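# Wheel cart through self-closing door into yellow bay

## Task

Get the utility cart from this room, through the self-closing door, and into the yellow-taped bay on the far side, so that every one of its four wheels sits fully inside the tape and none rests on the tape itself. The box of copy paper has to finish in the cart's upper tray without any part of it overhanging the tray's edges. By the end the door must be closed. Either robot or both may do the work, but neither may tip over or be left leaning, or the task fails.

## Robot and tools

ROBOTS. Two identical Hello Robot Stretch 4 units, r1 and r2. Each has an omni-wheel base, a vertical mast carrying a lift, a telescoping arm that reaches straight out, a three-axis wrist (yaw, pitch, roll) and a two-finger gripper. Height is about 1.6 m; the base edge lies within 0.23 m of its centre. They act independently and neither waits for the other.

FRAMES. Every robot reports in its own frames, in metres and radians. Base frame: origin on the floor below the base centre, x ahead, y to the left, z up. hand_pose (a point between open fingertips) is given in it and is only approximate. The odometry frame is where the base frame stood when the scene began; base_odometry counts wheel turns only, so wheel slip shows up as false travel, and heading runs -3.142 to 3.142, positive leftward. The robots' positions relative to each other can only be judged from camera images, lidar_m and wrist_depth_mm.

MOVE. Arguments: r1, r2, cameras, blocking. blocking must always be false; the call comes back within roughly 0.5 s while motion continues. r1 and r2 are each a separate object holding only that robot's command; a robot you omit receives nothing new and whatever it was doing carries on. Inside a robot object:
- base: one relative displacement, measured from where the base last reported itself (or from where it actually is if a move was still running). translate_m: forward positive, -2 to 2 m. strafe_m: sideways, left positive, -2 to 2 m. rotate_rad: spin in place, counter-clockwise seen from above positive, -3.2 to 3.2 rad. translate_m and strafe_m may be combined into one straight diagonal run without turning; rotate_rad must be sent alone.
- joints: absolute targets by name. lift_m 0 to 1.2 m; arm_m 0 to 0.55 m extension; wrist_yaw_rad -1.134 to 4.276 (0 faces ahead, positive swings left, 3.14 tucked back, beyond 3.4 may hit the arm); wrist_pitch_rad -1.117 to 4.259 (0 level, 1.57 pointing down); wrist_roll_rad -1.117 to 4.259 (0 puts fingers level, positive turns clockwise viewed from behind the hand); gripper_m -0.038 to 0.141 m, the fingertip gap (reading may be off by up to 0.015; at -0.02 or less the tips squeeze together). A joint target outside its range is clipped and flagged; any other out-of-range number gets the call refused, and an unrecognised key makes it invalid.
- pace: "slow", "default", "fast" or "max" for all of that robot's motions. Base top speed 0.1/0.3/0.4/0.6 m/s and 1/2/3/4 rad/s; a raised lift (above 0.2) lowers the base cap, to 0.3 m/s and 1 rad/s at full height.
- speeds: per-joint top speed overriding pace (not gripper_m).
- contact_limits: 0 (gentlest) to 1 (strongest) for arm_m, lift_m, translate_m, strafe_m, rotate_rad, placed beside that same command; default 0.5. A base limit stays in force until a later action names base. Even at 0 the arm needs 15 to 40 N to stop; for a light touch use 0 and aim only 1 to 3 mm beyond contact. When lifting a load in the gripper keep the lift limit at least 0.15 per kg carried (0.3 for 2 kg).
- end_of_arm: "enable_torque", sent by itself, re-energises any wrist or gripper motor that shut off.
One action can run at most 15 s; a motion is cut off after 14 s (time_out). cameras: list of names (r1_head_camera, r1_head_left_camera, r1_head_right_camera, r1_wrist_camera, the r2 equivalents, or "all"); [] for none.

OTHER TOOLS. wait(seconds 0 to 10) lets the scene run and returns early once any running move settles. stop brakes every motion on both robots and may leave them pressing on contacts; if wheels were left slack, calling it again makes them hold. zoom_image(camera, region [x0, y0, x1, y1] pixels from the top-left, at most 504 by 504) enlarges part of the latest image. finished_scene(scene) ends the scene for good; the result must stay correct with no robot help.

RESULTS. "move: r1 done; r2 ..." summarises each commanded robot. base_status and joint_status give moving, done, off_target (halted short and maybe still pushing), contact_stop (blocked; that part goes slack), time_out, limit_stop_at_own_body, limit_stop_at_tilt (lean over 6 degrees; lift, arm and wheels go limp) or torque_fault (wrist or gripper motor limp). A robot under "as last shown" was not commanded and its other lines are repeats. on_its_own lists uncommanded behaviour. lidar_m: 12 distances in 30-degree sectors, first straight ahead then counter-clockwise (4th left, 7th behind, 10th right); "-" means nothing seen or closer than 0.25 m. wrist_depth_mm: 7x7 grid of depths, 100 to 2000 mm. base_tilt in degrees (forward, right). A gap over about 0.1 rad between turned_by_wheels and turned_by_imu over a move signals a bump or slip. motor_effort is percent of maximum with peak in brackets; servo_current in mA.

If a call is refused or an unplanned stop appears, the remaining calls in that reply are skipped. Time keeps running while you think, so moves continue.

GRIPPING. Command a gap more than 0.015 below the object's width; about 0.06 below resists tugging. Use -0.02 or lower to close around a handle. A rise in gripper servo_current shows a firm hold.

AVOID. Any robot-to-robot pressing (bases touching then driving on, closing a gripper on the other robot's fingers) can fail the scene. Don't turn, drive or brake with over 1 kg held and arm_m above 0.2. Jointly carried loads can tip a robot because travel differs up to 3 cm per metre. Beware self-collision: low lift with gripper over the base, upward pitch combined with roll or right yaw, or wrist folded back. Never hit fixed or heavy objects hard, slam the door, or let things drop far. Loose items may occasionally be nudged.

Each tool is called after ">>>" in YAML: its name, and indented under it one key for each argument.

## Session

>>> move:
  blocking: false

Scene clock: 0.00 s.
r1.base_odometry: x=+0.000 y=+0.000 heading=+0.000
r1.turned_by_wheels: +0.000
r1.turned_by_imu: +0.000
r1.base_tilt: forward=-1.6 right=+1.3
r1.lidar_m: 1.92 2.25 3.81 1.93 0.97 0.84 0.83 0.93 0.77 0.76 0.93 1.59
r1.base_status: not commanded
r1.joint_positions: lift_m=+0.127 arm_m=+0.000 wrist_yaw_rad=+3.089 wrist_pitch_rad=+0.002 wrist_roll_rad=+0.000 gripper_m=+0.056
r1.joint_status: not commanded
r1.measured_speeds: all 0
r1.motor_effort: lift_m=+20 arm_m=-4 wheel_0=+0 wheel_1=+1 wheel_2=+1
r1.servo_current: wrist_yaw_rad=39 wrist_pitch_rad=46 wrist_roll_rad=65 gripper_m=39
r1.hand_pose: x=-0.1125 y=+0.1024 z=+0.3046 quat_wxyz=(+0.026, -0.001, +0.000, +1.000) (m; r1's base frame)
r1.wrist_depth_mm: 137 138 - - - - - / 113 139 - - - - - / 117 140 224 - - - - / 137 161 - - - - - / - - - - - - - / - - 191 - 187 - - / 842 759 750 788 788 732 768
r2.base_odometry: x=+0.000 y=+0.000 heading=+0.000
r2.turned_by_wheels: +0.000
r2.turned_by_imu: +0.000
r2.base_tilt: forward=-0.6 right=+0.1
r2.lidar_m: 2.02 1.45 1.40 1.49 2.01 2.22 2.34 3.17 1.60 3.62 2.59 2.46
r2.base_status: not commanded
r2.joint_positions: lift_m=+0.295 arm_m=+0.000 wrist_yaw_rad=+3.133 wrist_pitch_rad=+0.002 wrist_roll_rad=+0.000 gripper_m=+0.056
r2.joint_status: not commanded
r2.measured_speeds: all 0
r2.motor_effort: lift_m=+18 arm_m=-4 wheel_0=+0 wheel_1=-1 wheel_2=+0
r2.servo_current: wrist_yaw_rad=46 wrist_pitch_rad=39 wrist_roll_rad=46 gripper_m=59
r2.hand_pose: x=-0.1167 y=+0.0898 z=+0.4727 quat_wxyz=(+0.004, -0.001, +0.000, +1.000) (m; r2's base frame)
r2.wrist_depth_mm: - 140 - - - - - / - 126 150 - - - - / - 130 185 - - - - / 144 143 272 - - - - / 229 - - - - - - / 226 1576 196 1576 190 1618 1464 / 226 1060 1138 - - 1025 1060
pictures: r1_head_camera, r1_head_left_camera, r1_head_right_camera, r1_wrist_camera, r2_head_camera, r2_head_left_camera, r2_head_right_camera, r2_wrist_camera
Images, in order (width x height): r1_head_camera 420x560, r1_head_left_camera 420x672, r1_head_right_camera 420x672, r1_wrist_camera 616x392, r2_head_camera 420x560, r2_head_left_camera 420x672, r2_head_right_camera 420x672, r2_wrist_camera 616x392.

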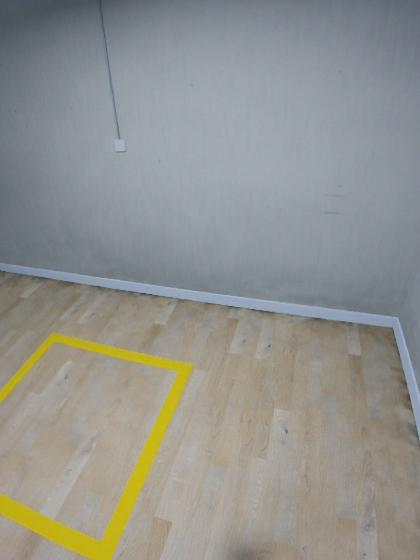

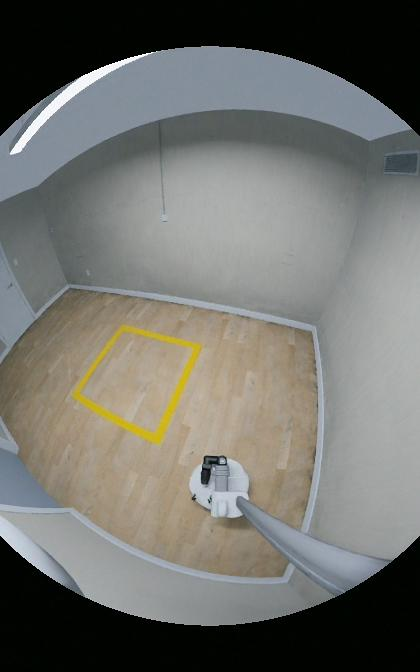

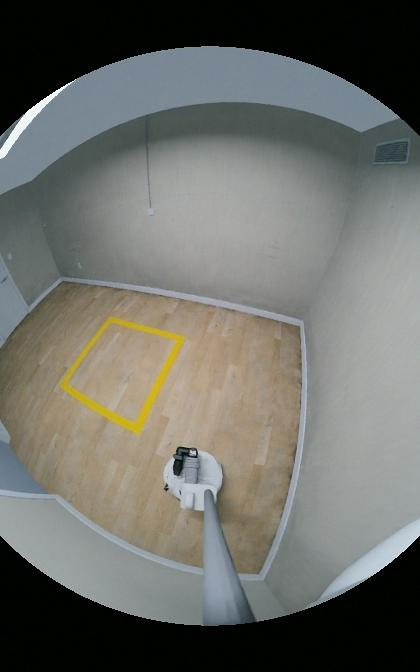

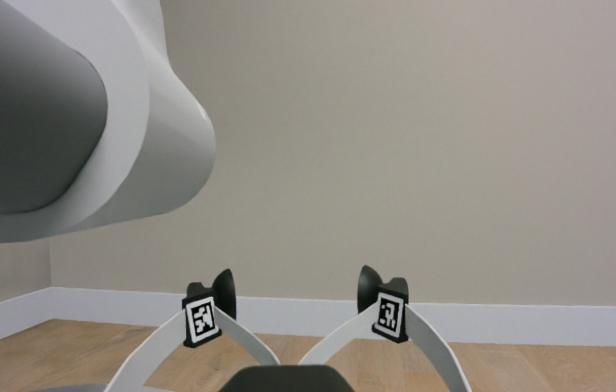

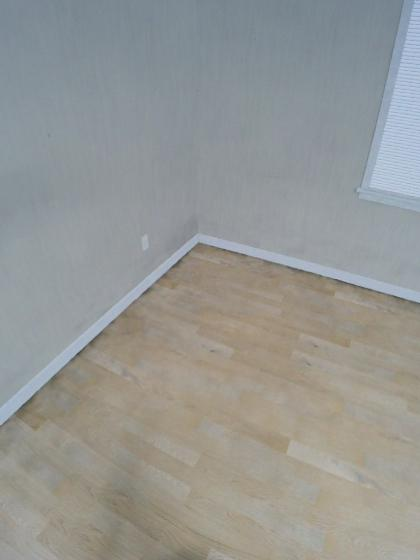

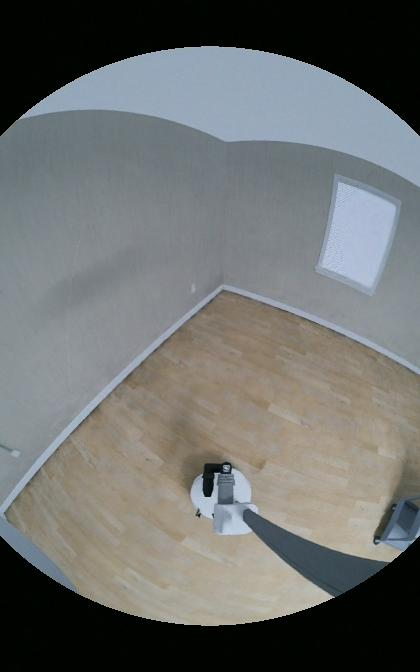

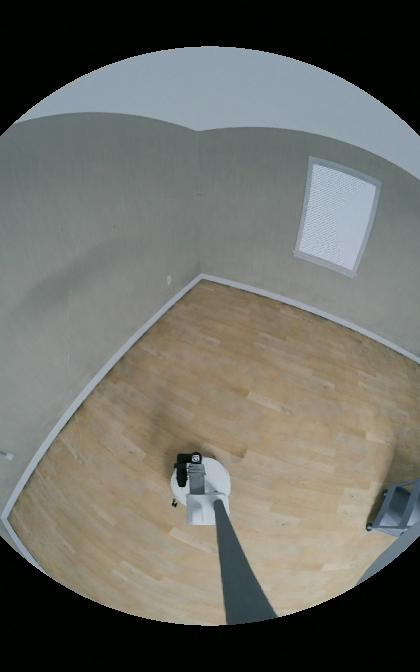

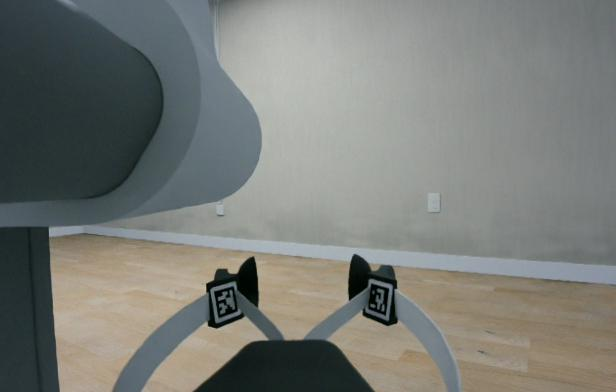

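>>> move:
  blocking: false
  r1: {"base":{"rotate_rad":1.1}}
  r2: {"base":{"rotate_rad":-1.3}}

>>> wait:
  seconds: 3

>>> wait:
  seconds: 1
  cameras: ["all"]

Scene clock: 4.10 s.
move: r1 moving; r2 moving
r1.base_odometry: x=+0.000 y=+0.000 heading=+0.252
r1.turned_by_wheels: +0.252
r1.turned_by_imu: +0.252
r1.base_tilt: forward=-1.6 right=+1.2
r1.lidar_m: 1.98 2.71 3.66 1.25 0.89 0.80 0.87 0.80 0.77 0.82 1.11 1.92
r1.base_status: rotate_rad moving
r1.joint_positions: lift_m=+0.127 arm_m=+0.000 wrist_yaw_rad=+3.089 wrist_pitch_rad=+0.002 wrist_roll_rad=+0.000 gripper_m=+0.056
r1.joint_status: not commanded
r1.measured_speeds: translate_m=-0.001 strafe_m=-0.001 rotate_rad=+0.980 lift_m=+0.000 arm_m=+0.000 wrist_yaw_rad=+0.000 wrist_pitch_rad=+0.000 wrist_roll_rad=+0.000
r1.motor_effort: lift_m=+20(20) arm_m=-4(4) wheel_0=-8(9) wheel_1=-6(9) wheel_2=-7(7)
r1.servo_current: wrist_yaw_rad=59(59) wrist_pitch_rad=39(46) wrist_roll_rad=46(59) gripper_m=39(39)
r1.hand_pose: x=-0.1125 y=+0.1024 z=+0.3046 quat_wxyz=(+0.026, -0.001, +0.000, +1.000) (m; r1's base frame)
r1.wrist_depth_mm: 136 138 - - - - - / 113 139 - - - - - / 114 140 226 - - - - / 137 160 - - - - - / - - - - - - - / - 1060 190 - 187 - - / 778 750 750 798 750 699 732
r2.base_odometry: x=+0.000 y=+0.000 heading=-0.252
r2.turned_by_wheels: -0.252
r2.turned_by_imu: -0.244
r2.base_tilt: forward=-0.7 right=+0.1
r2.lidar_m: 2.52 1.62 1.40 1.40 1.67 2.23 2.24 2.64 1.59 1.63 2.93 2.49
r2.base_status: rotate_rad moving
r2.joint_positions: lift_m=+0.295 arm_m=+0.000 wrist_yaw_rad=+3.133 wrist_pitch_rad=+0.002 wrist_roll_rad=+0.000 gripper_m=+0.056
r2.joint_status: not commanded
r2.measured_speeds: translate_m=+0.000 strafe_m=+0.000 rotate_rad=-0.974 lift_m=+0.000 arm_m=+0.000 wrist_yaw_rad=+0.000 wrist_pitch_rad=+0.000 wrist_roll_rad=+0.000
r2.motor_effort: lift_m=+18(18) arm_m=-4(4) wheel_0=+8(9) wheel_1=+8(10) wheel_2=+9(11)
r2.servo_current: wrist_yaw_rad=33(52) wrist_pitch_rad=39(46) wrist_roll_rad=52(52) gripper_m=39(59)
r2.hand_pose: x=-0.1167 y=+0.0898 z=+0.4727 quat_wxyz=(+0.004, -0.001, +0.000, +1.000) (m; r2's base frame)
r2.wrist_depth_mm: - 141 - - - - - / - 127 150 - - - - / - 130 184 - - - - / 144 143 272 - - - - / 229 - - - - - - / 227 1576 196 1576 190 1661 1464 / 226 1060 1138 - - 1060 1060
pictures: none

Scene clock: 5.37 s.
earlier move: r1 done; r2 moving
r1.base_odometry: x=+0.000 y=+0.000 heading=+1.099
r1.turned_by_wheels: +0.848
r1.turned_by_imu: +0.852
r1.base_tilt: forward=-1.6 right=+1.2
r1.lidar_m: 3.89 1.79 0.97 0.83 0.84 0.89 0.77 0.75 0.96 1.73 1.93 2.26
r1.base_status: done
r1.joint_positions: lift_m=+0.127 arm_m=+0.000 wrist_yaw_rad=+3.089 wrist_pitch_rad=+0.002 wrist_roll_rad=+0.000 gripper_m=+0.056
r1.joint_status: not commanded
r1.measured_speeds: all 0
r1.motor_effort: lift_m=+20(20) arm_m=-4(4) wheel_0=-4(10) wheel_1=-2(9) wheel_2=-2(8)
r1.servo_current: wrist_yaw_rad=59(59) wrist_pitch_rad=46(52) wrist_roll_rad=39(65) gripper_m=39(46)
r1.hand_pose: x=-0.1125 y=+0.1024 z=+0.3046 quat_wxyz=(+0.026, -0.001, +0.000, +1.000) (m; r1's base frame)
r1.wrist_depth_mm: 136 139 - - - - - / 113 139 - - - - - / 118 140 229 - - - - / 137 161 - - - - - / - - - - - - - / - - 190 - 188 976 - / 732 163 759 798 798 778 759
r2.base_odometry: x=+0.000 y=+0.000 heading=-1.299
r2.turned_by_wheels: -1.047
r2.turned_by_imu: -1.020
r2.base_tilt: forward=-0.7 right=+0.1
r2.lidar_m: 2.88 2.49 2.52 1.63 1.40 1.42 1.68 2.21 2.23 2.61 1.62 1.62
r2.base_status: rotate_rad moving
r2.joint_positions: lift_m=+0.295 arm_m=+0.000 wrist_yaw_rad=+3.133 wrist_pitch_rad=+0.002 wrist_roll_rad=+0.000 gripper_m=+0.056
r2.joint_status: not commanded
r2.measured_speeds: all 0
r2.motor_effort: lift_m=+18(18) arm_m=-4(4) wheel_0=+7(11) wheel_1=+3(11) wheel_2=+6(11)
r2.servo_current: wrist_yaw_rad=46(59) wrist_pitch_rad=46(46) wrist_roll_rad=46(52) gripper_m=52(59)
r2.hand_pose: x=-0.1167 y=+0.0898 z=+0.4727 quat_wxyz=(+0.004, -0.001, +0.000, +1.000) (m; r2's base frame)
r2.wrist_depth_mm: - 141 - - - - - / - 127 151 - - - - / - 129 185 - - - - / 144 144 265 - - - - / 231 - - - - - - / 227 1576 196 1576 190 - - / 225 1078 1138 - - 1042 1008
wait: 1.27 of 3 s (r1 has come to rest)
pictures: none

Scene clock: 5.50 s.
earlier move: r2 done
r1.base_odometry: x=+0.000 y=+0.000 heading=+1.099
r1.turned_by_wheels: +0.000
r1.turned_by_imu: +0.000
r1.base_tilt: forward=-1.6 right=+1.3
r1.lidar_m: 3.91 1.76 0.98 0.82 0.85 0.91 0.77 0.77 0.94 1.76 1.94 2.29
r1.base_status: done
r1.joint_positions: lift_m=+0.127 arm_m=+0.000 wrist_yaw_rad=+3.089 wrist_pitch_rad=+0.002 wrist_roll_rad=+0.000 gripper_m=+0.056
r1.joint_status: not commanded
r1.measured_speeds: all 0
r1.motor_effort: lift_m=+20(20) arm_m=-4(4) wheel_0=-4(10) wheel_1=-2(9) wheel_2=-2(8)
r1.servo_current: wrist_yaw_rad=52(65) wrist_pitch_rad=46(52) wrist_roll_rad=59(65) gripper_m=39(46)
r1.hand_pose: x=-0.1125 y=+0.1024 z=+0.3046 quat_wxyz=(+0.026, -0.001, +0.000, +1.000) (m; r1's base frame)
r1.wrist_depth_mm: 136 138 - - - - - / 113 139 - - - - - / 118 140 229 - - - - / 137 162 - - - - - / - - - - - - - / - - 191 - 187 960 - / 741 163 750 788 778 768 768
r2.base_odometry: x=+0.000 y=+0.000 heading=-1.299
r2.turned_by_wheels: +0.000
r2.turned_by_imu: +0.000
r2.base_tilt: forward=-0.6 right=+0.0
r2.lidar_m: 2.89 2.49 2.51 1.63 1.42 1.42 1.67 2.21 2.24 2.65 1.62 1.64
r2.base_status: done
r2.joint_positions: lift_m=+0.295 arm_m=+0.000 wrist_yaw_rad=+3.133 wrist_pitch_rad=+0.002 wrist_roll_rad=+0.000 gripper_m=+0.056
r2.joint_status: not commanded
r2.measured_speeds: all 0
r2.motor_effort: lift_m=+18(18) arm_m=-4(4) wheel_0=+5(11) wheel_1=+3(11) wheel_2=+5(11)
r2.servo_current: wrist_yaw_rad=39(59) wrist_pitch_rad=46(46) wrist_roll_rad=39(52) gripper_m=46(59)
r2.hand_pose: x=-0.1167 y=+0.0898 z=+0.4727 quat_wxyz=(+0.004, -0.001, +0.000, +1.000) (m; r2's base frame)
r2.wrist_depth_mm: - 140 - - - - - / - 126 151 - - - - / - 129 185 - - - - / 144 143 264 - - - - / 229 - - - - - - / 227 1576 196 1576 190 - - / 226 1078 1138 - - 1042 1008
wait: 0.13 of 1 s (r2 has come to rest)
pictures: r1_head_camera, r1_head_left_camera, r1_head_right_camera, r1_wrist_camera, r2_head_camera, r2_head_left_camera, r2_head_right_camera, r2_wrist_camera
Images, in order (width x height): r1_head_camera 420x560, r1_head_left_camera 420x672, r1_head_right_camera 420x672, r1_wrist_camera 616x392, r2_head_camera 420x560, r2_head_left_camera 420x672, r2_head_right_camera 420x672, r2_wrist_camera 616x392.

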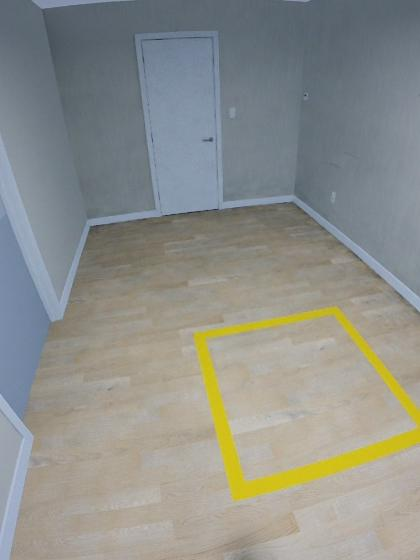

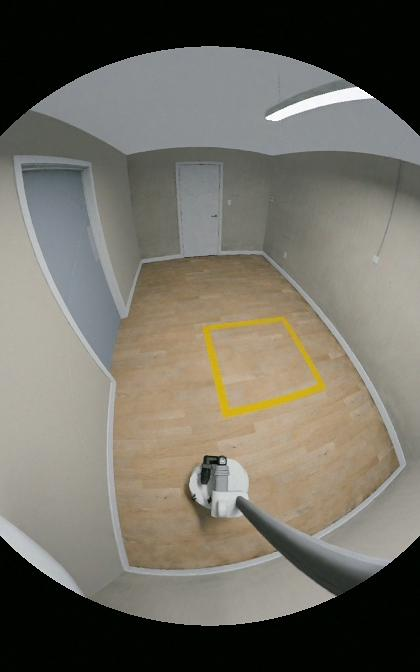

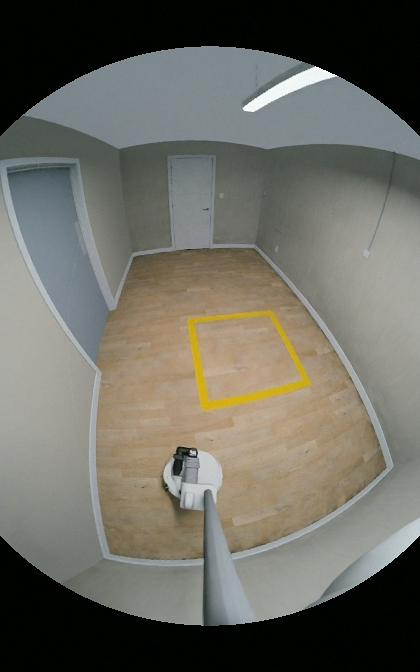

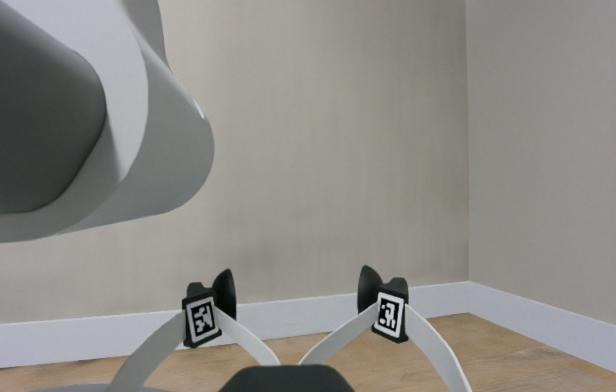

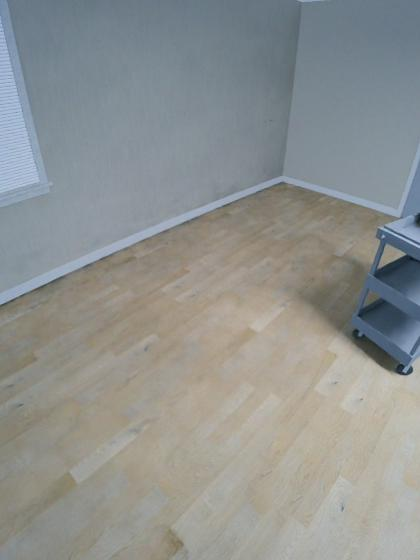

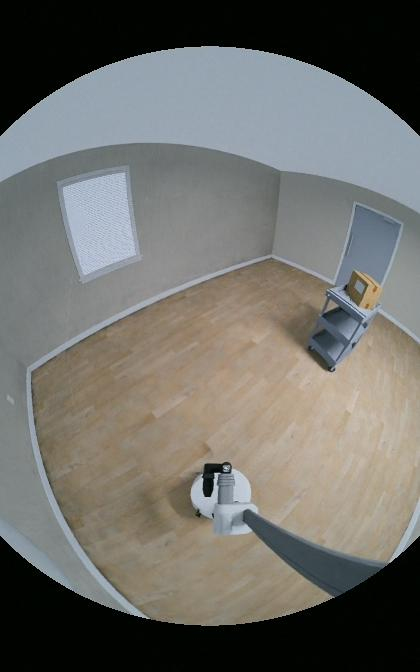

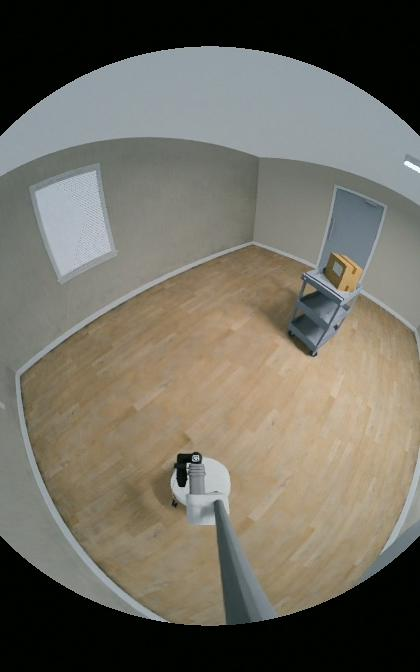

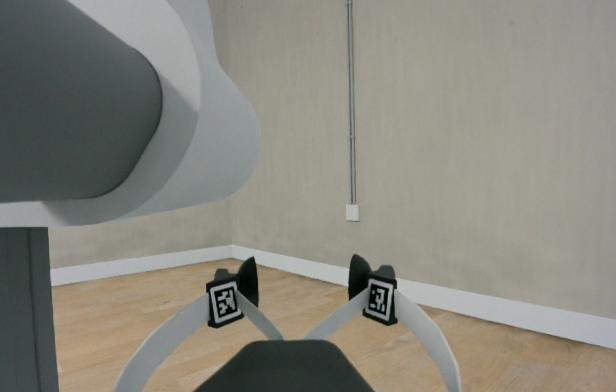

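>>> move:
  blocking: false
  r1: {"base":{"rotate_rad":0.6}}
  r2: {"base":{"rotate_rad":-0.65}}

>>> wait:
  seconds: 2

>>> wait:
  seconds: 1
  cameras: ["r1_head_camera","r1_head_left_camera","r2_head_camera","r2_head_left_camera","r2_head_right_camera"]

Scene clock: 11.17 s.
move: r1 moving; r2 moving
r1.base_odometry: x=+0.000 y=+0.000 heading=+1.352
r1.turned_by_wheels: +0.252
r1.turned_by_imu: +0.253
r1.base_tilt: forward=-1.6 right=+1.3
r1.lidar_m: 3.10 1.19 0.87 0.84 0.88 0.80 0.77 0.83 1.18 1.93 2.01 2.80
r1.base_status: rotate_rad moving
r1.joint_positions: lift_m=+0.127 arm_m=+0.000 wrist_yaw_rad=+3.089 wrist_pitch_rad=+0.002 wrist_roll_rad=+0.000 gripper_m=+0.056
r1.joint_status: not commanded
r1.measured_speeds: translate_m=+0.001 strafe_m=+0.002 rotate_rad=+0.970 lift_m=+0.000 arm_m=+0.000 wrist_yaw_rad=+0.000 wrist_pitch_rad=+0.000 wrist_roll_rad=+0.000
r1.motor_effort: lift_m=+20(20) arm_m=-4(4) wheel_0=-7(10) wheel_1=-9(9) wheel_2=-7(7)
r1.servo_current: wrist_yaw_rad=46(52) wrist_pitch_rad=46(46) wrist_roll_rad=59(65) gripper_m=39(46)
r1.hand_pose: x=-0.1125 y=+0.1024 z=+0.3046 quat_wxyz=(+0.026, -0.001, +0.000, +1.000) (m; r1's base frame)
r1.wrist_depth_mm: 136 138 - - - - - / 114 139 - - - - - / 117 139 229 - - - - / 137 162 - - - - - / - - - - - - - / - - 190 - 187 - - / 788 707 750 143 809 778 809
r2.base_odometry: x=+0.000 y=+0.000 heading=-1.551
r2.turned_by_wheels: -0.252
r2.turned_by_imu: -0.245
r2.base_tilt: forward=-0.6 right=+0.1
r2.lidar_m: 3.50 2.58 2.50 1.98 1.47 1.40 1.51 2.06 2.22 2.34 3.26 1.62
r2.base_status: rotate_rad moving
r2.joint_positions: lift_m=+0.295 arm_m=+0.000 wrist_yaw_rad=+3.133 wrist_pitch_rad=+0.002 wrist_roll_rad=+0.000 gripper_m=+0.056
r2.joint_status: not commanded
r2.measured_speeds: translate_m=+0.001 strafe_m=+0.000 rotate_rad=-0.968 lift_m=+0.000 arm_m=+0.000 wrist_yaw_rad=+0.000 wrist_pitch_rad=+0.000 wrist_roll_rad=+0.000
r2.motor_effort: lift_m=+18(18) arm_m=-4(4) wheel_0=+10(13) wheel_1=+9(10) wheel_2=+10(11)
r2.servo_current: wrist_yaw_rad=46(59) wrist_pitch_rad=39(46) wrist_roll_rad=52(59) gripper_m=46(52)
r2.hand_pose: x=-0.1167 y=+0.0898 z=+0.4727 quat_wxyz=(+0.004, -0.001, +0.000, +1.000) (m; r2's base frame)
r2.wrist_depth_mm: - 141 - - - - - / - 126 141 - - - - / - 129 185 - - - - / 144 144 259 - - - - / 229 - - - - - - / 228 1618 196 1336 190 - - / 226 1060 1160 - - 1042 1060
pictures: none

Scene clock: 12.07 s.
earlier move: r1 done; r2 moving
r1.base_odometry: x=+0.000 y=+0.000 heading=+1.699
r1.turned_by_wheels: +0.347
r1.turned_by_imu: +0.349
r1.base_tilt: forward=-1.6 right=+1.3
r1.lidar_m: 1.62 0.95 0.85 0.86 0.85 0.77 0.80 0.99 1.94 1.97 2.44 3.91
r1.base_status: done
r1.joint_positions: lift_m=+0.127 arm_m=+0.000 wrist_yaw_rad=+3.089 wrist_pitch_rad=+0.002 wrist_roll_rad=+0.000 gripper_m=+0.056
r1.joint_status: not commanded
r1.measured_speeds: all 0
r1.motor_effort: lift_m=+20(20) arm_m=-4(4) wheel_0=-3(10) wheel_1=-2(9) wheel_2=-1(7)
r1.servo_current: wrist_yaw_rad=52(65) wrist_pitch_rad=46(52) wrist_roll_rad=52(65) gripper_m=46(46)
r1.hand_pose: x=-0.1125 y=+0.1024 z=+0.3046 quat_wxyz=(+0.026, -0.001, +0.000, +1.000) (m; r1's base frame)
r1.wrist_depth_mm: 136 139 - - - - - / 113 139 - - - - - / 118 139 229 - - - - / 137 162 - - - - - / - - - - - - - / 1078 - 190 - 187 - - / 854 741 750 153 741 691 -
r2.base_odometry: x=+0.000 y=+0.000 heading=-1.948
r2.turned_by_wheels: -0.397
r2.turned_by_imu: -0.387
r2.base_tilt: forward=-0.7 right=+0.0
r2.lidar_m: 1.62 3.13 2.49 2.49 1.78 1.42 1.41 1.57 2.24 2.22 2.45 2.28
r2.base_status: rotate_rad moving
r2.joint_positions: lift_m=+0.295 arm_m=+0.000 wrist_yaw_rad=+3.133 wrist_pitch_rad=+0.002 wrist_roll_rad=+0.000 gripper_m=+0.056
r2.joint_status: not commanded
r2.measured_speeds: all 0
r2.motor_effort: lift_m=+18(18) arm_m=-4(4) wheel_0=+4(13) wheel_1=+2(10) wheel_2=+4(11)
r2.servo_current: wrist_yaw_rad=52(59) wrist_pitch_rad=39(46) wrist_roll_rad=46(59) gripper_m=46(52)
r2.hand_pose: x=-0.1167 y=+0.0898 z=+0.4727 quat_wxyz=(+0.004, -0.001, +0.000, +1.000) (m; r2's base frame)
r2.wrist_depth_mm: - 141 - - - - - / - 127 141 - - - - / - 130 185 - - - - / 144 143 207 - - - - / 220 - - - - - - / 220 1464 193 170 190 - 1308 / 225 1060 1138 - - 1025 1060
wait: 0.90 of 2 s (r1 has come to rest)
pictures: none

Scene clock: 12.10 s.
earlier move: r2 done
r1.base_odometry: x=+0.000 y=+0.000 heading=+1.699
r1.turned_by_wheels: +0.000
r1.turned_by_imu: +0.000
r1.base_tilt: forward=-1.6 right=+1.3
r1.lidar_m: 1.61 0.93 0.82 0.86 0.85 0.77 0.79 0.98 1.95 1.98 2.43 3.89
r1.base_status: done
r1.joint_positions: lift_m=+0.127 arm_m=+0.000 wrist_yaw_rad=+3.089 wrist_pitch_rad=+0.002 wrist_roll_rad=+0.000 gripper_m=+0.056
r1.joint_status: not commanded
r1.measured_speeds: all 0
r1.motor_effort: lift_m=+20(20) arm_m=-4(4) wheel_0=-3(10) wheel_1=-2(9) wheel_2=-1(7)
r1.servo_current: wrist_yaw_rad=46(65) wrist_pitch_rad=39(52) wrist_roll_rad=52(65) gripper_m=46(46)
r1.hand_pose: x=-0.1125 y=+0.1024 z=+0.3046 quat_wxyz=(+0.026, -0.001, +0.000, +1.000) (m; r1's base frame)
r1.wrist_depth_mm: 137 138 - - - - - / 113 139 - - - - - / 118 140 229 - - - - / 137 162 - - - - - / - - - - - - - / 1078 - 190 - 187 - - / 842 768 750 154 750 699 -
r2.base_odometry: x=+0.000 y=+0.000 heading=-1.948
r2.turned_by_wheels: +0.000
r2.turned_by_imu: +0.000
r2.base_tilt: forward=-0.7 right=+0.1
r2.lidar_m: 1.61 3.12 2.51 2.47 1.77 1.42 1.41 1.56 2.24 2.23 2.47 2.26
r2.base_status: done
r2.joint_positions: lift_m=+0.295 arm_m=+0.000 wrist_yaw_rad=+3.133 wrist_pitch_rad=+0.002 wrist_roll_rad=+0.000 gripper_m=+0.056
r2.joint_status: not commanded
r2.measured_speeds: all 0
r2.motor_effort: lift_m=+18(18) arm_m=-4(4) wheel_0=+3(13) wheel_1=+2(10) wheel_2=+3(11)
r2.servo_current: wrist_yaw_rad=65(65) wrist_pitch_rad=39(46) wrist_roll_rad=46(59) gripper_m=46(52)
r2.hand_pose: x=-0.1167 y=+0.0898 z=+0.4727 quat_wxyz=(+0.004, -0.001, +0.000, +1.000) (m; r2's base frame)
r2.wrist_depth_mm: - 140 - - - - - / - 127 141 - - - - / - 130 185 - - - - / 144 144 207 - - - - / 220 - - - - - - / 220 1430 192 171 190 - 1366 / 226 1078 1160 - - 1060 1060
wait: 0.03 of 1 s (r2 has come to rest)
pictures: r1_head_camera, r1_head_left_camera, r2_head_camera, r2_head_left_camera, r2_head_right_camera
Images, in order (width x height): r1_head_camera 420x560, r1_head_left_camera 420x672, r2_head_camera 420x560, r2_head_left_camera 420x672, r2_head_right_camera 420x672.

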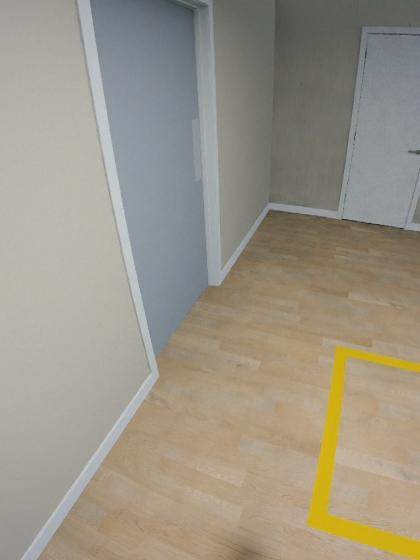

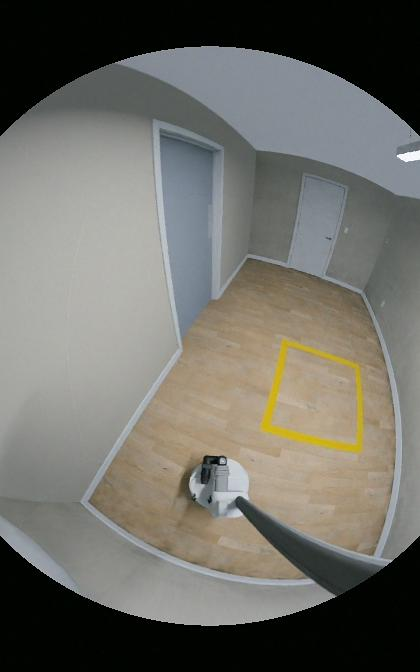

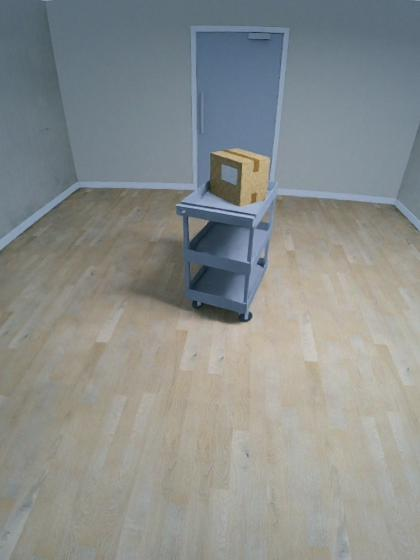

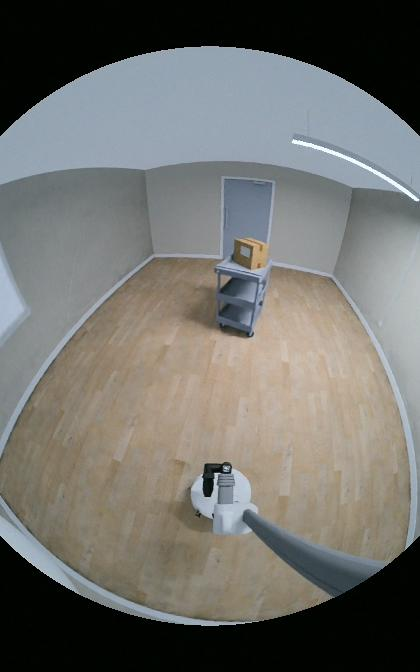

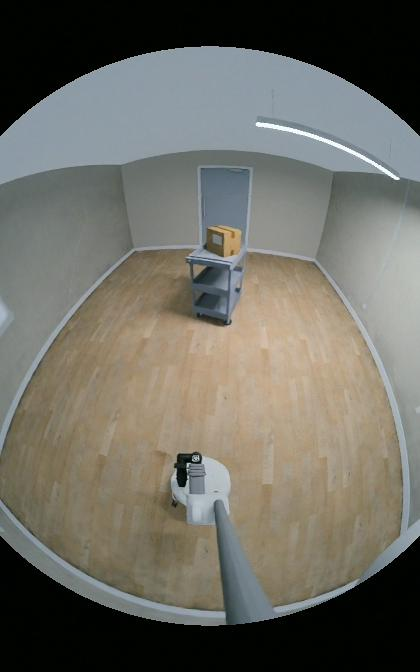

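>>> zoom_image:
  camera: "r2_head_camera"
  region: [140, 20, 320, 340]

>>> zoom_image:
  camera: "r2_head_left_camera"
  region: [190, 160, 300, 350]

>>> zoom_image:
  camera: "r1_head_left_camera"
  region: [140, 100, 260, 360]

Scaled by 1.575 from the camera's 420x560 image, which has a finer 1200x1600 frame.

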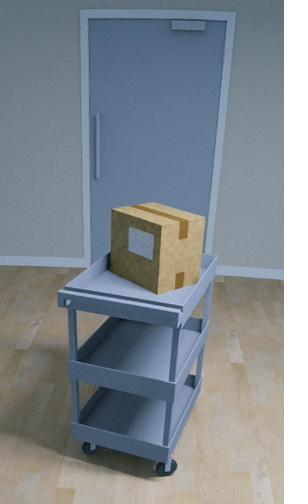

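Scaled by 2.653 from the camera's 420x672 image, which has a finer 600x960 frame.

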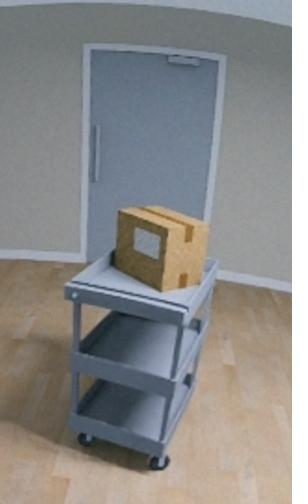

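Scaled by 1.938 from the camera's 420x672 image, which has a finer 600x960 frame.

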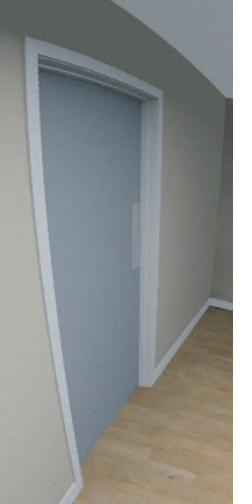

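>>> move:
  blocking: false
  r2: {"base":{"translate_m":0.75}}

>>> wait:
  seconds: 5
  cameras: ["r2_head_camera","r2_head_left_camera"]

>>> zoom_image:
  camera: "r2_head_camera"
  region: [130, 60, 330, 420]

Scene clock: 32.73 s.
move: r2 moving
r1: as last shown
r1.lidar_m: 1.61 0.96 0.83 0.85 0.84 0.76 0.78 0.98 1.96 1.97 2.42 3.92
r1.motor_effort: lift_m=+20(20) arm_m=-4(4) wheel_0=-3(3) wheel_1=-2(2) wheel_2=-1(1)
r1.servo_current: wrist_yaw_rad=65(65) wrist_pitch_rad=39(52) wrist_roll_rad=59(59) gripper_m=46(52)
r1.wrist_depth_mm: 136 139 - - - - - / 114 139 - - - - - / 118 139 229 - - - - / 137 162 - - - - - / - - - - - - - / 1078 - 190 - 186 - - / 831 759 741 153 741 699 -
r2.base_odometry: x=-0.011 y=-0.029 heading=-1.948
r2.turned_by_wheels: +0.000
r2.turned_by_imu: +0.000
r2.base_tilt: forward=-0.7 right=+0.1
r2.lidar_m: 1.60 3.12 2.49 2.50 1.79 1.47 1.44 1.59 2.26 2.23 2.49 2.20
r2.base_status: translate_m moving
r2.joint_positions: lift_m=+0.295 arm_m=+0.000 wrist_yaw_rad=+3.133 wrist_pitch_rad=+0.002 wrist_roll_rad=+0.000 gripper_m=+0.056
r2.joint_status: not commanded
r2.measured_speeds: translate_m=+0.121 strafe_m=+0.001 rotate_rad=-0.001 lift_m=+0.000 arm_m=+0.000 wrist_yaw_rad=+0.000 wrist_pitch_rad=+0.000 wrist_roll_rad=+0.000
r2.motor_effort: lift_m=+18(18) arm_m=-4(4) wheel_0=+9(11) wheel_1=+5(8) wheel_2=-12(13)
r2.servo_current: wrist_yaw_rad=46(52) wrist_pitch_rad=46(46) wrist_roll_rad=33(52) gripper_m=46(52)
r2.hand_pose: x=-0.1167 y=+0.0898 z=+0.4727 quat_wxyz=(+0.004, -0.001, +0.000, +1.000) (m; r2's base frame)
r2.wrist_depth_mm: - 141 - - - - - / - 127 141 - - - - / - 129 184 - - - - / 144 143 216 - - - - / 220 - - - - - - / 227 1430 193 1308 190 - 1308 / 226 1060 1138 - - 1042 1060
pictures: none

Scene clock: 36.23 s.
earlier move: r2 done
r1.base_odometry: x=+0.000 y=+0.000 heading=+1.699
r1.turned_by_wheels: +0.000
r1.turned_by_imu: +0.000
r1.base_tilt: forward=-1.6 right=+1.3
r1.lidar_m: 1.60 0.96 0.84 0.85 0.88 0.78 0.77 1.00 1.93 1.97 2.42 3.92
r1.base_status: not commanded
r1.joint_positions: lift_m=+0.127 arm_m=+0.000 wrist_yaw_rad=+3.089 wrist_pitch_rad=+0.002 wrist_roll_rad=+0.000 gripper_m=+0.056
r1.joint_status: not commanded
r1.measured_speeds: all 0
r1.motor_effort: lift_m=+20(20) arm_m=-4(4) wheel_0=-3(4) wheel_1=-1(2) wheel_2=-1(1)
r1.servo_current: wrist_yaw_rad=59(65) wrist_pitch_rad=39(52) wrist_roll_rad=52(78) gripper_m=39(52)
r1.hand_pose: x=-0.1125 y=+0.1024 z=+0.3046 quat_wxyz=(+0.026, -0.001, +0.000, +1.000) (m; r1's base frame)
r1.wrist_depth_mm: 136 138 - - - - - / 113 139 - - - - - / 118 140 229 - - - - / 137 162 - - - - - / - - - - - - - / 1078 - 190 - 188 - - / 842 750 750 153 732 691 -
r2.base_odometry: x=-0.276 y=-0.697 heading=-1.948
r2.turned_by_wheels: +0.000
r2.turned_by_imu: +0.001
r2.base_tilt: forward=-0.7 right=+0.1
r2.lidar_m: 0.86 2.96 2.42 2.36 2.65 2.17 2.14 2.37 2.37 2.32 2.62 0.86
r2.base_status: done
r2.joint_positions: lift_m=+0.295 arm_m=+0.000 wrist_yaw_rad=+3.133 wrist_pitch_rad=+0.002 wrist_roll_rad=+0.000 gripper_m=+0.056
r2.joint_status: not commanded
r2.measured_speeds: all 0
r2.motor_effort: lift_m=+18(18) arm_m=-4(4) wheel_0=+2(11) wheel_1=+4(8) wheel_2=-3(14)
r2.servo_current: wrist_yaw_rad=46(59) wrist_pitch_rad=46(46) wrist_roll_rad=46(65) gripper_m=46(59)
r2.hand_pose: x=-0.1167 y=+0.0898 z=+0.4727 quat_wxyz=(+0.004, -0.001, +0.000, +1.000) (m; r2's base frame)
r2.wrist_depth_mm: - 141 - - - - - / - 126 150 - - - - / - 130 185 - - - - / 144 144 263 - - - - / 229 - - - - - - / 227 1618 196 1576 190 1618 1464 / 227 1078 1160 - - 1025 1060
wait: 3.50 of 5 s (r2 has come to rest)
pictures: r2_head_camera, r2_head_left_camera
Images, in order (width x height): r2_head_camera 420x560, r2_head_left_camera 420x672.

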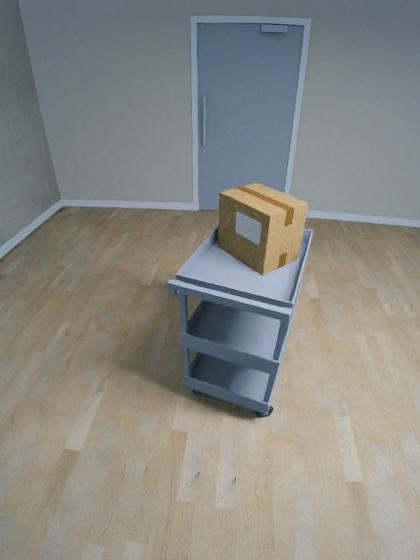

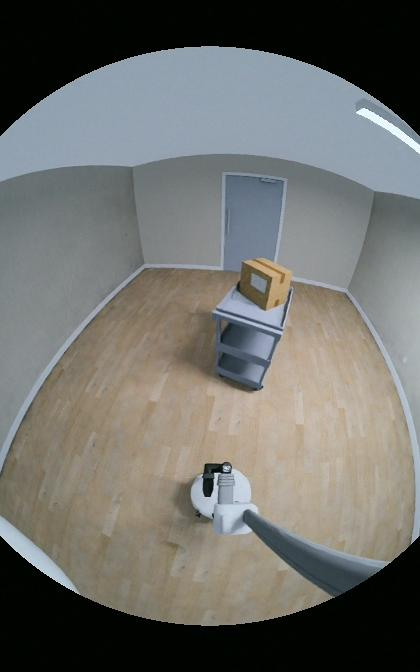

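Scaled by 1.400 from the camera's 420x560 image, which has a finer 1200x1600 frame.

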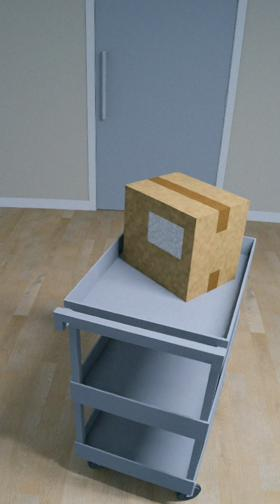

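>>> move:
  blocking: false
  r2: {"base":{"strafe_m":-1.1,"translate_m":0.5},"pace":"fast"}

>>> wait:
  seconds: 8

>>> move:
  blocking: false
  r2: {"base":{"rotate_rad":1.1}}

>>> wait:
  seconds: 5
  cameras: ["r2_head_camera","r2_head_left_camera"]

>>> zoom_image:
  camera: "r2_head_camera"
  region: [0, 100, 420, 520]

Scene clock: 46.23 s.
move: r2 moving
r1: as last shown
r1.lidar_m: 1.58 0.94 0.82 0.86 0.87 0.76 0.79 0.98 1.94 1.98 2.43 3.92
r1.motor_effort: lift_m=+20(20) arm_m=-4(4) wheel_0=-3(4) wheel_1=-2(2) wheel_2=-1(1)
r1.servo_current: wrist_yaw_rad=46(59) wrist_pitch_rad=46(46) wrist_roll_rad=39(59) gripper_m=39(46)
r1.wrist_depth_mm: 136 139 - - - - - / 113 139 - - - - - / 118 140 229 - - - - / 137 162 - - - - - / - - - - - - - / 1078 - 190 - 187 - - / 831 741 759 153 741 699 -
r2.base_odometry: x=-0.326 y=-0.700 heading=-1.949
r2.turned_by_wheels: -0.001
r2.turned_by_imu: +0.000
r2.base_tilt: forward=-0.7 right=+0.0
r2.lidar_m: 0.85 3.03 2.46 2.41 2.70 2.20 2.17 2.39 2.32 2.30 2.54 0.85
r2.base_status: translate_m moving; strafe_m moving
r2.joint_positions: lift_m=+0.295 arm_m=+0.000 wrist_yaw_rad=+3.133 wrist_pitch_rad=+0.002 wrist_roll_rad=+0.000 gripper_m=+0.056
r2.joint_status: not commanded
r2.measured_speeds: translate_m=+0.079 strafe_m=-0.178 rotate_rad=-0.001 lift_m=+0.000 arm_m=+0.000 wrist_yaw_rad=+0.000 wrist_pitch_rad=+0.000 wrist_roll_rad=+0.000
r2.motor_effort: lift_m=+18(18) arm_m=-4(4) wheel_0=+14(15) wheel_1=-9(11) wheel_2=-9(11)
r2.servo_current: wrist_yaw_rad=39(59) wrist_pitch_rad=39(46) wrist_roll_rad=46(65) gripper_m=52(52)
r2.hand_pose: x=-0.1167 y=+0.0898 z=+0.4727 quat_wxyz=(+0.004, -0.001, +0.000, +1.000) (m; r2's base frame)
r2.wrist_depth_mm: - 141 - - - - - / - 126 151 - - - - / - 130 185 - - - - / 144 143 265 - - - - / 230 - - - - - - / 228 1576 196 1537 190 1618 1430 / 227 1060 1138 - - 1025 1078
pictures: none

Scene clock: 50.03 s.
earlier move: r2 done
r1.base_odometry: x=+0.000 y=+0.000 heading=+1.699
r1.turned_by_wheels: +0.000
r1.turned_by_imu: +0.000
r1.base_tilt: forward=-1.6 right=+1.3
r1.lidar_m: 1.59 0.95 0.83 0.86 0.85 0.78 0.78 0.99 1.92 1.95 2.42 3.89
r1.base_status: not commanded
r1.joint_positions: lift_m=+0.127 arm_m=+0.000 wrist_yaw_rad=+3.089 wrist_pitch_rad=+0.002 wrist_roll_rad=+0.000 gripper_m=+0.056
r1.joint_status: not commanded
r1.measured_speeds: all 0
r1.motor_effort: lift_m=+20(20) arm_m=-4(4) wheel_0=-3(4) wheel_1=-2(2) wheel_2=-1(1)
r1.servo_current: wrist_yaw_rad=52(72) wrist_pitch_rad=39(52) wrist_roll_rad=52(72) gripper_m=46(52)
r1.hand_pose: x=-0.1125 y=+0.1024 z=+0.3046 quat_wxyz=(+0.026, -0.001, +0.000, +1.000) (m; r1's base frame)
r1.wrist_depth_mm: 137 138 - - - - - / 114 139 - - - - - / 118 140 228 - - - - / 137 162 - - - - - / - - - - - - - / 1060 - 190 - 187 - - / 842 750 759 153 750 699 -
r2.base_odometry: x=-1.483 y=-0.756 heading=-1.948
r2.turned_by_wheels: +0.000
r2.turned_by_imu: +0.001
r2.base_tilt: forward=-0.7 right=+0.1
r2.lidar_m: 2.99 0.91 0.83 3.41 3.50 2.85 2.83 1.67 1.35 1.32 1.48 2.36
r2.base_status: done
r2.joint_positions: lift_m=+0.295 arm_m=+0.000 wrist_yaw_rad=+3.133 wrist_pitch_rad=+0.002 wrist_roll_rad=+0.000 gripper_m=+0.056
r2.joint_status: not commanded
r2.measured_speeds: all 0
r2.motor_effort: lift_m=+18(18) arm_m=-4(4) wheel_0=+0(15) wheel_1=-3(12) wheel_2=-3(12)
r2.servo_current: wrist_yaw_rad=46(59) wrist_pitch_rad=39(46) wrist_roll_rad=52(65) gripper_m=52(59)
r2.hand_pose: x=-0.1167 y=+0.0898 z=+0.4727 quat_wxyz=(+0.004, -0.001, +0.000, +1.000) (m; r2's base frame)
r2.wrist_depth_mm: - 141 - - - - - / - 127 150 - - - - / - 130 183 - - - - / 144 143 272 - - - - / 220 - - - - - - / 226 1618 196 1499 190 1618 1464 / 226 1078 1160 - - 1060 1060
wait: 3.80 of 8 s (r2 has come to rest)
pictures: none

Scene clock: 50.53 s.
move: r2 moving
r1: as last shown
r1.base_tilt: forward=-1.6 right=+1.2
r1.lidar_m: 1.59 0.93 0.84 0.86 0.86 0.76 0.79 1.00 1.95 1.96 2.43 3.88
r1.servo_current: wrist_yaw_rad=52(72) wrist_pitch_rad=39(46) wrist_roll_rad=39(52) gripper_m=39(46)
r1.wrist_depth_mm: 136 138 - - - - - / 113 139 - - - - - / 117 140 229 - - - - / 137 162 - - - - - / - - - - - - - / 1060 - 191 - 187 - - / 854 741 759 153 741 699 -
r2.base_odometry: x=-1.483 y=-0.756 heading=-1.696
r2.turned_by_wheels: +0.252
r2.turned_by_imu: +0.245
r2.base_tilt: forward=-0.7 right=+0.0
r2.lidar_m: 1.08 0.86 0.85 3.41 3.03 2.80 2.21 1.46 1.34 1.35 1.72 2.98
r2.base_status: rotate_rad moving
r2.joint_positions: lift_m=+0.295 arm_m=+0.000 wrist_yaw_rad=+3.133 wrist_pitch_rad=+0.002 wrist_roll_rad=+0.000 gripper_m=+0.056
r2.joint_status: not commanded
r2.measured_speeds: translate_m=+0.001 strafe_m=-0.001 rotate_rad=+0.977 lift_m=+0.000 arm_m=+0.000 wrist_yaw_rad=+0.000 wrist_pitch_rad=+0.000 wrist_roll_rad=+0.000
r2.motor_effort: lift_m=+18(18) arm_m=-4(4) wheel_0=-8(11) wheel_1=-9(10) wheel_2=-10(11)
r2.servo_current: wrist_yaw_rad=46(59) wrist_pitch_rad=39(52) wrist_roll_rad=46(59) gripper_m=46(52)
r2.hand_pose: x=-0.1167 y=+0.0898 z=+0.4727 quat_wxyz=(+0.004, -0.001, +0.000, +1.000) (m; r2's base frame)
r2.wrist_depth_mm: - 141 - - - - - / - 126 150 - - - - / - 129 185 - - - - / 144 143 272 - - - - / 220 - - - - - - / 220 1537 196 1576 190 1618 1430 / 225 1078 1160 - - 1042 1042
pictures: none

Scene clock: 51.80 s.
earlier move: r2 done
r1.base_odometry: x=+0.000 y=+0.000 heading=+1.699
r1.turned_by_wheels: +0.000
r1.turned_by_imu: +0.000
r1.base_tilt: forward=-1.6 right=+1.3
r1.lidar_m: 1.59 0.94 0.83 0.86 0.85 0.76 0.77 0.97 1.94 1.95 2.43 3.90
r1.base_status: not commanded
r1.joint_positions: lift_m=+0.127 arm_m=+0.000 wrist_yaw_rad=+3.089 wrist_pitch_rad=+0.002 wrist_roll_rad=+0.000 gripper_m=+0.056
r1.joint_status: not commanded
r1.measured_speeds: all 0
r1.motor_effort: lift_m=+20(20) arm_m=-4(4) wheel_0=-2(4) wheel_1=-2(2) wheel_2=-1(1)
r1.servo_current: wrist_yaw_rad=46(72) wrist_pitch_rad=52(52) wrist_roll_rad=39(59) gripper_m=39(46)
r1.hand_pose: x=-0.1125 y=+0.1024 z=+0.3046 quat_wxyz=(+0.026, -0.001, +0.000, +1.000) (m; r1's base frame)
r1.wrist_depth_mm: 136 139 - - - - - / 113 139 - - - - - / 118 139 229 - - - - / 137 162 - - - - - / - - - - - - - / 1078 - 190 - 187 - - / 842 750 750 153 741 699 -
r2.base_odometry: x=-1.483 y=-0.756 heading=-0.849
r2.turned_by_wheels: +0.847
r2.turned_by_imu: +0.825
r2.base_tilt: forward=-0.7 right=+0.1
r2.lidar_m: 0.83 3.37 3.41 2.81 2.80 1.65 1.35 1.36 1.50 2.46 2.98 0.90
r2.base_status: done
r2.joint_positions: lift_m=+0.295 arm_m=+0.000 wrist_yaw_rad=+3.133 wrist_pitch_rad=+0.002 wrist_roll_rad=+0.000 gripper_m=+0.056
r2.joint_status: not commanded
r2.measured_speeds: all 0
r2.motor_effort: lift_m=+18(18) arm_m=-4(4) wheel_0=-4(11) wheel_1=-3(10) wheel_2=-6(12)
r2.servo_current: wrist_yaw_rad=52(59) wrist_pitch_rad=39(52) wrist_roll_rad=46(65) gripper_m=52(52)
r2.hand_pose: x=-0.1167 y=+0.0898 z=+0.4727 quat_wxyz=(+0.004, -0.001, +0.000, +1.000) (m; r2's base frame)
r2.wrist_depth_mm: - 141 - - - - - / - 126 141 - - - - / - 130 184 - - - - / 144 143 208 - - - - / 220 - - - - - - / 220 - 191 1336 190 1499 1464 / 226 1078 1138 - - 1025 1060
wait: 1.27 of 5 s (r2 has come to rest)
pictures: r2_head_camera, r2_head_left_camera
Images, in order (width x height): r2_head_camera 420x560, r2_head_left_camera 420x672.

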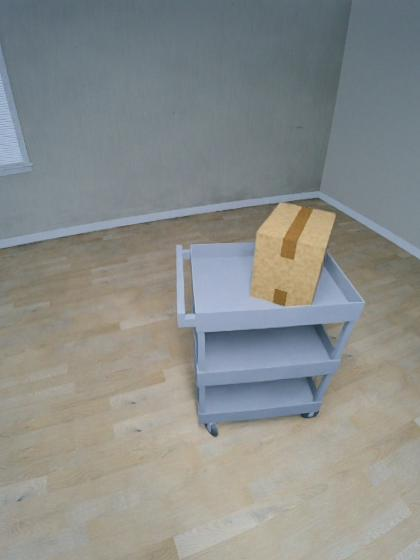

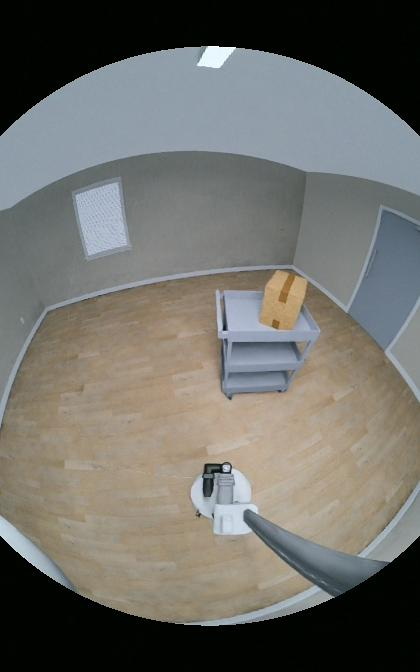

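Scaled by 1.200 from the camera's 420x560 image, which has a finer 1200x1600 frame.

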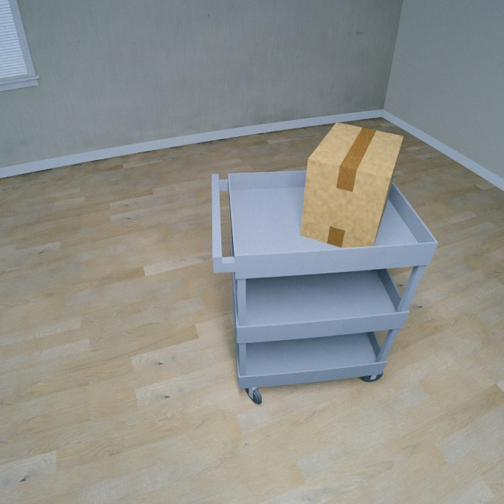

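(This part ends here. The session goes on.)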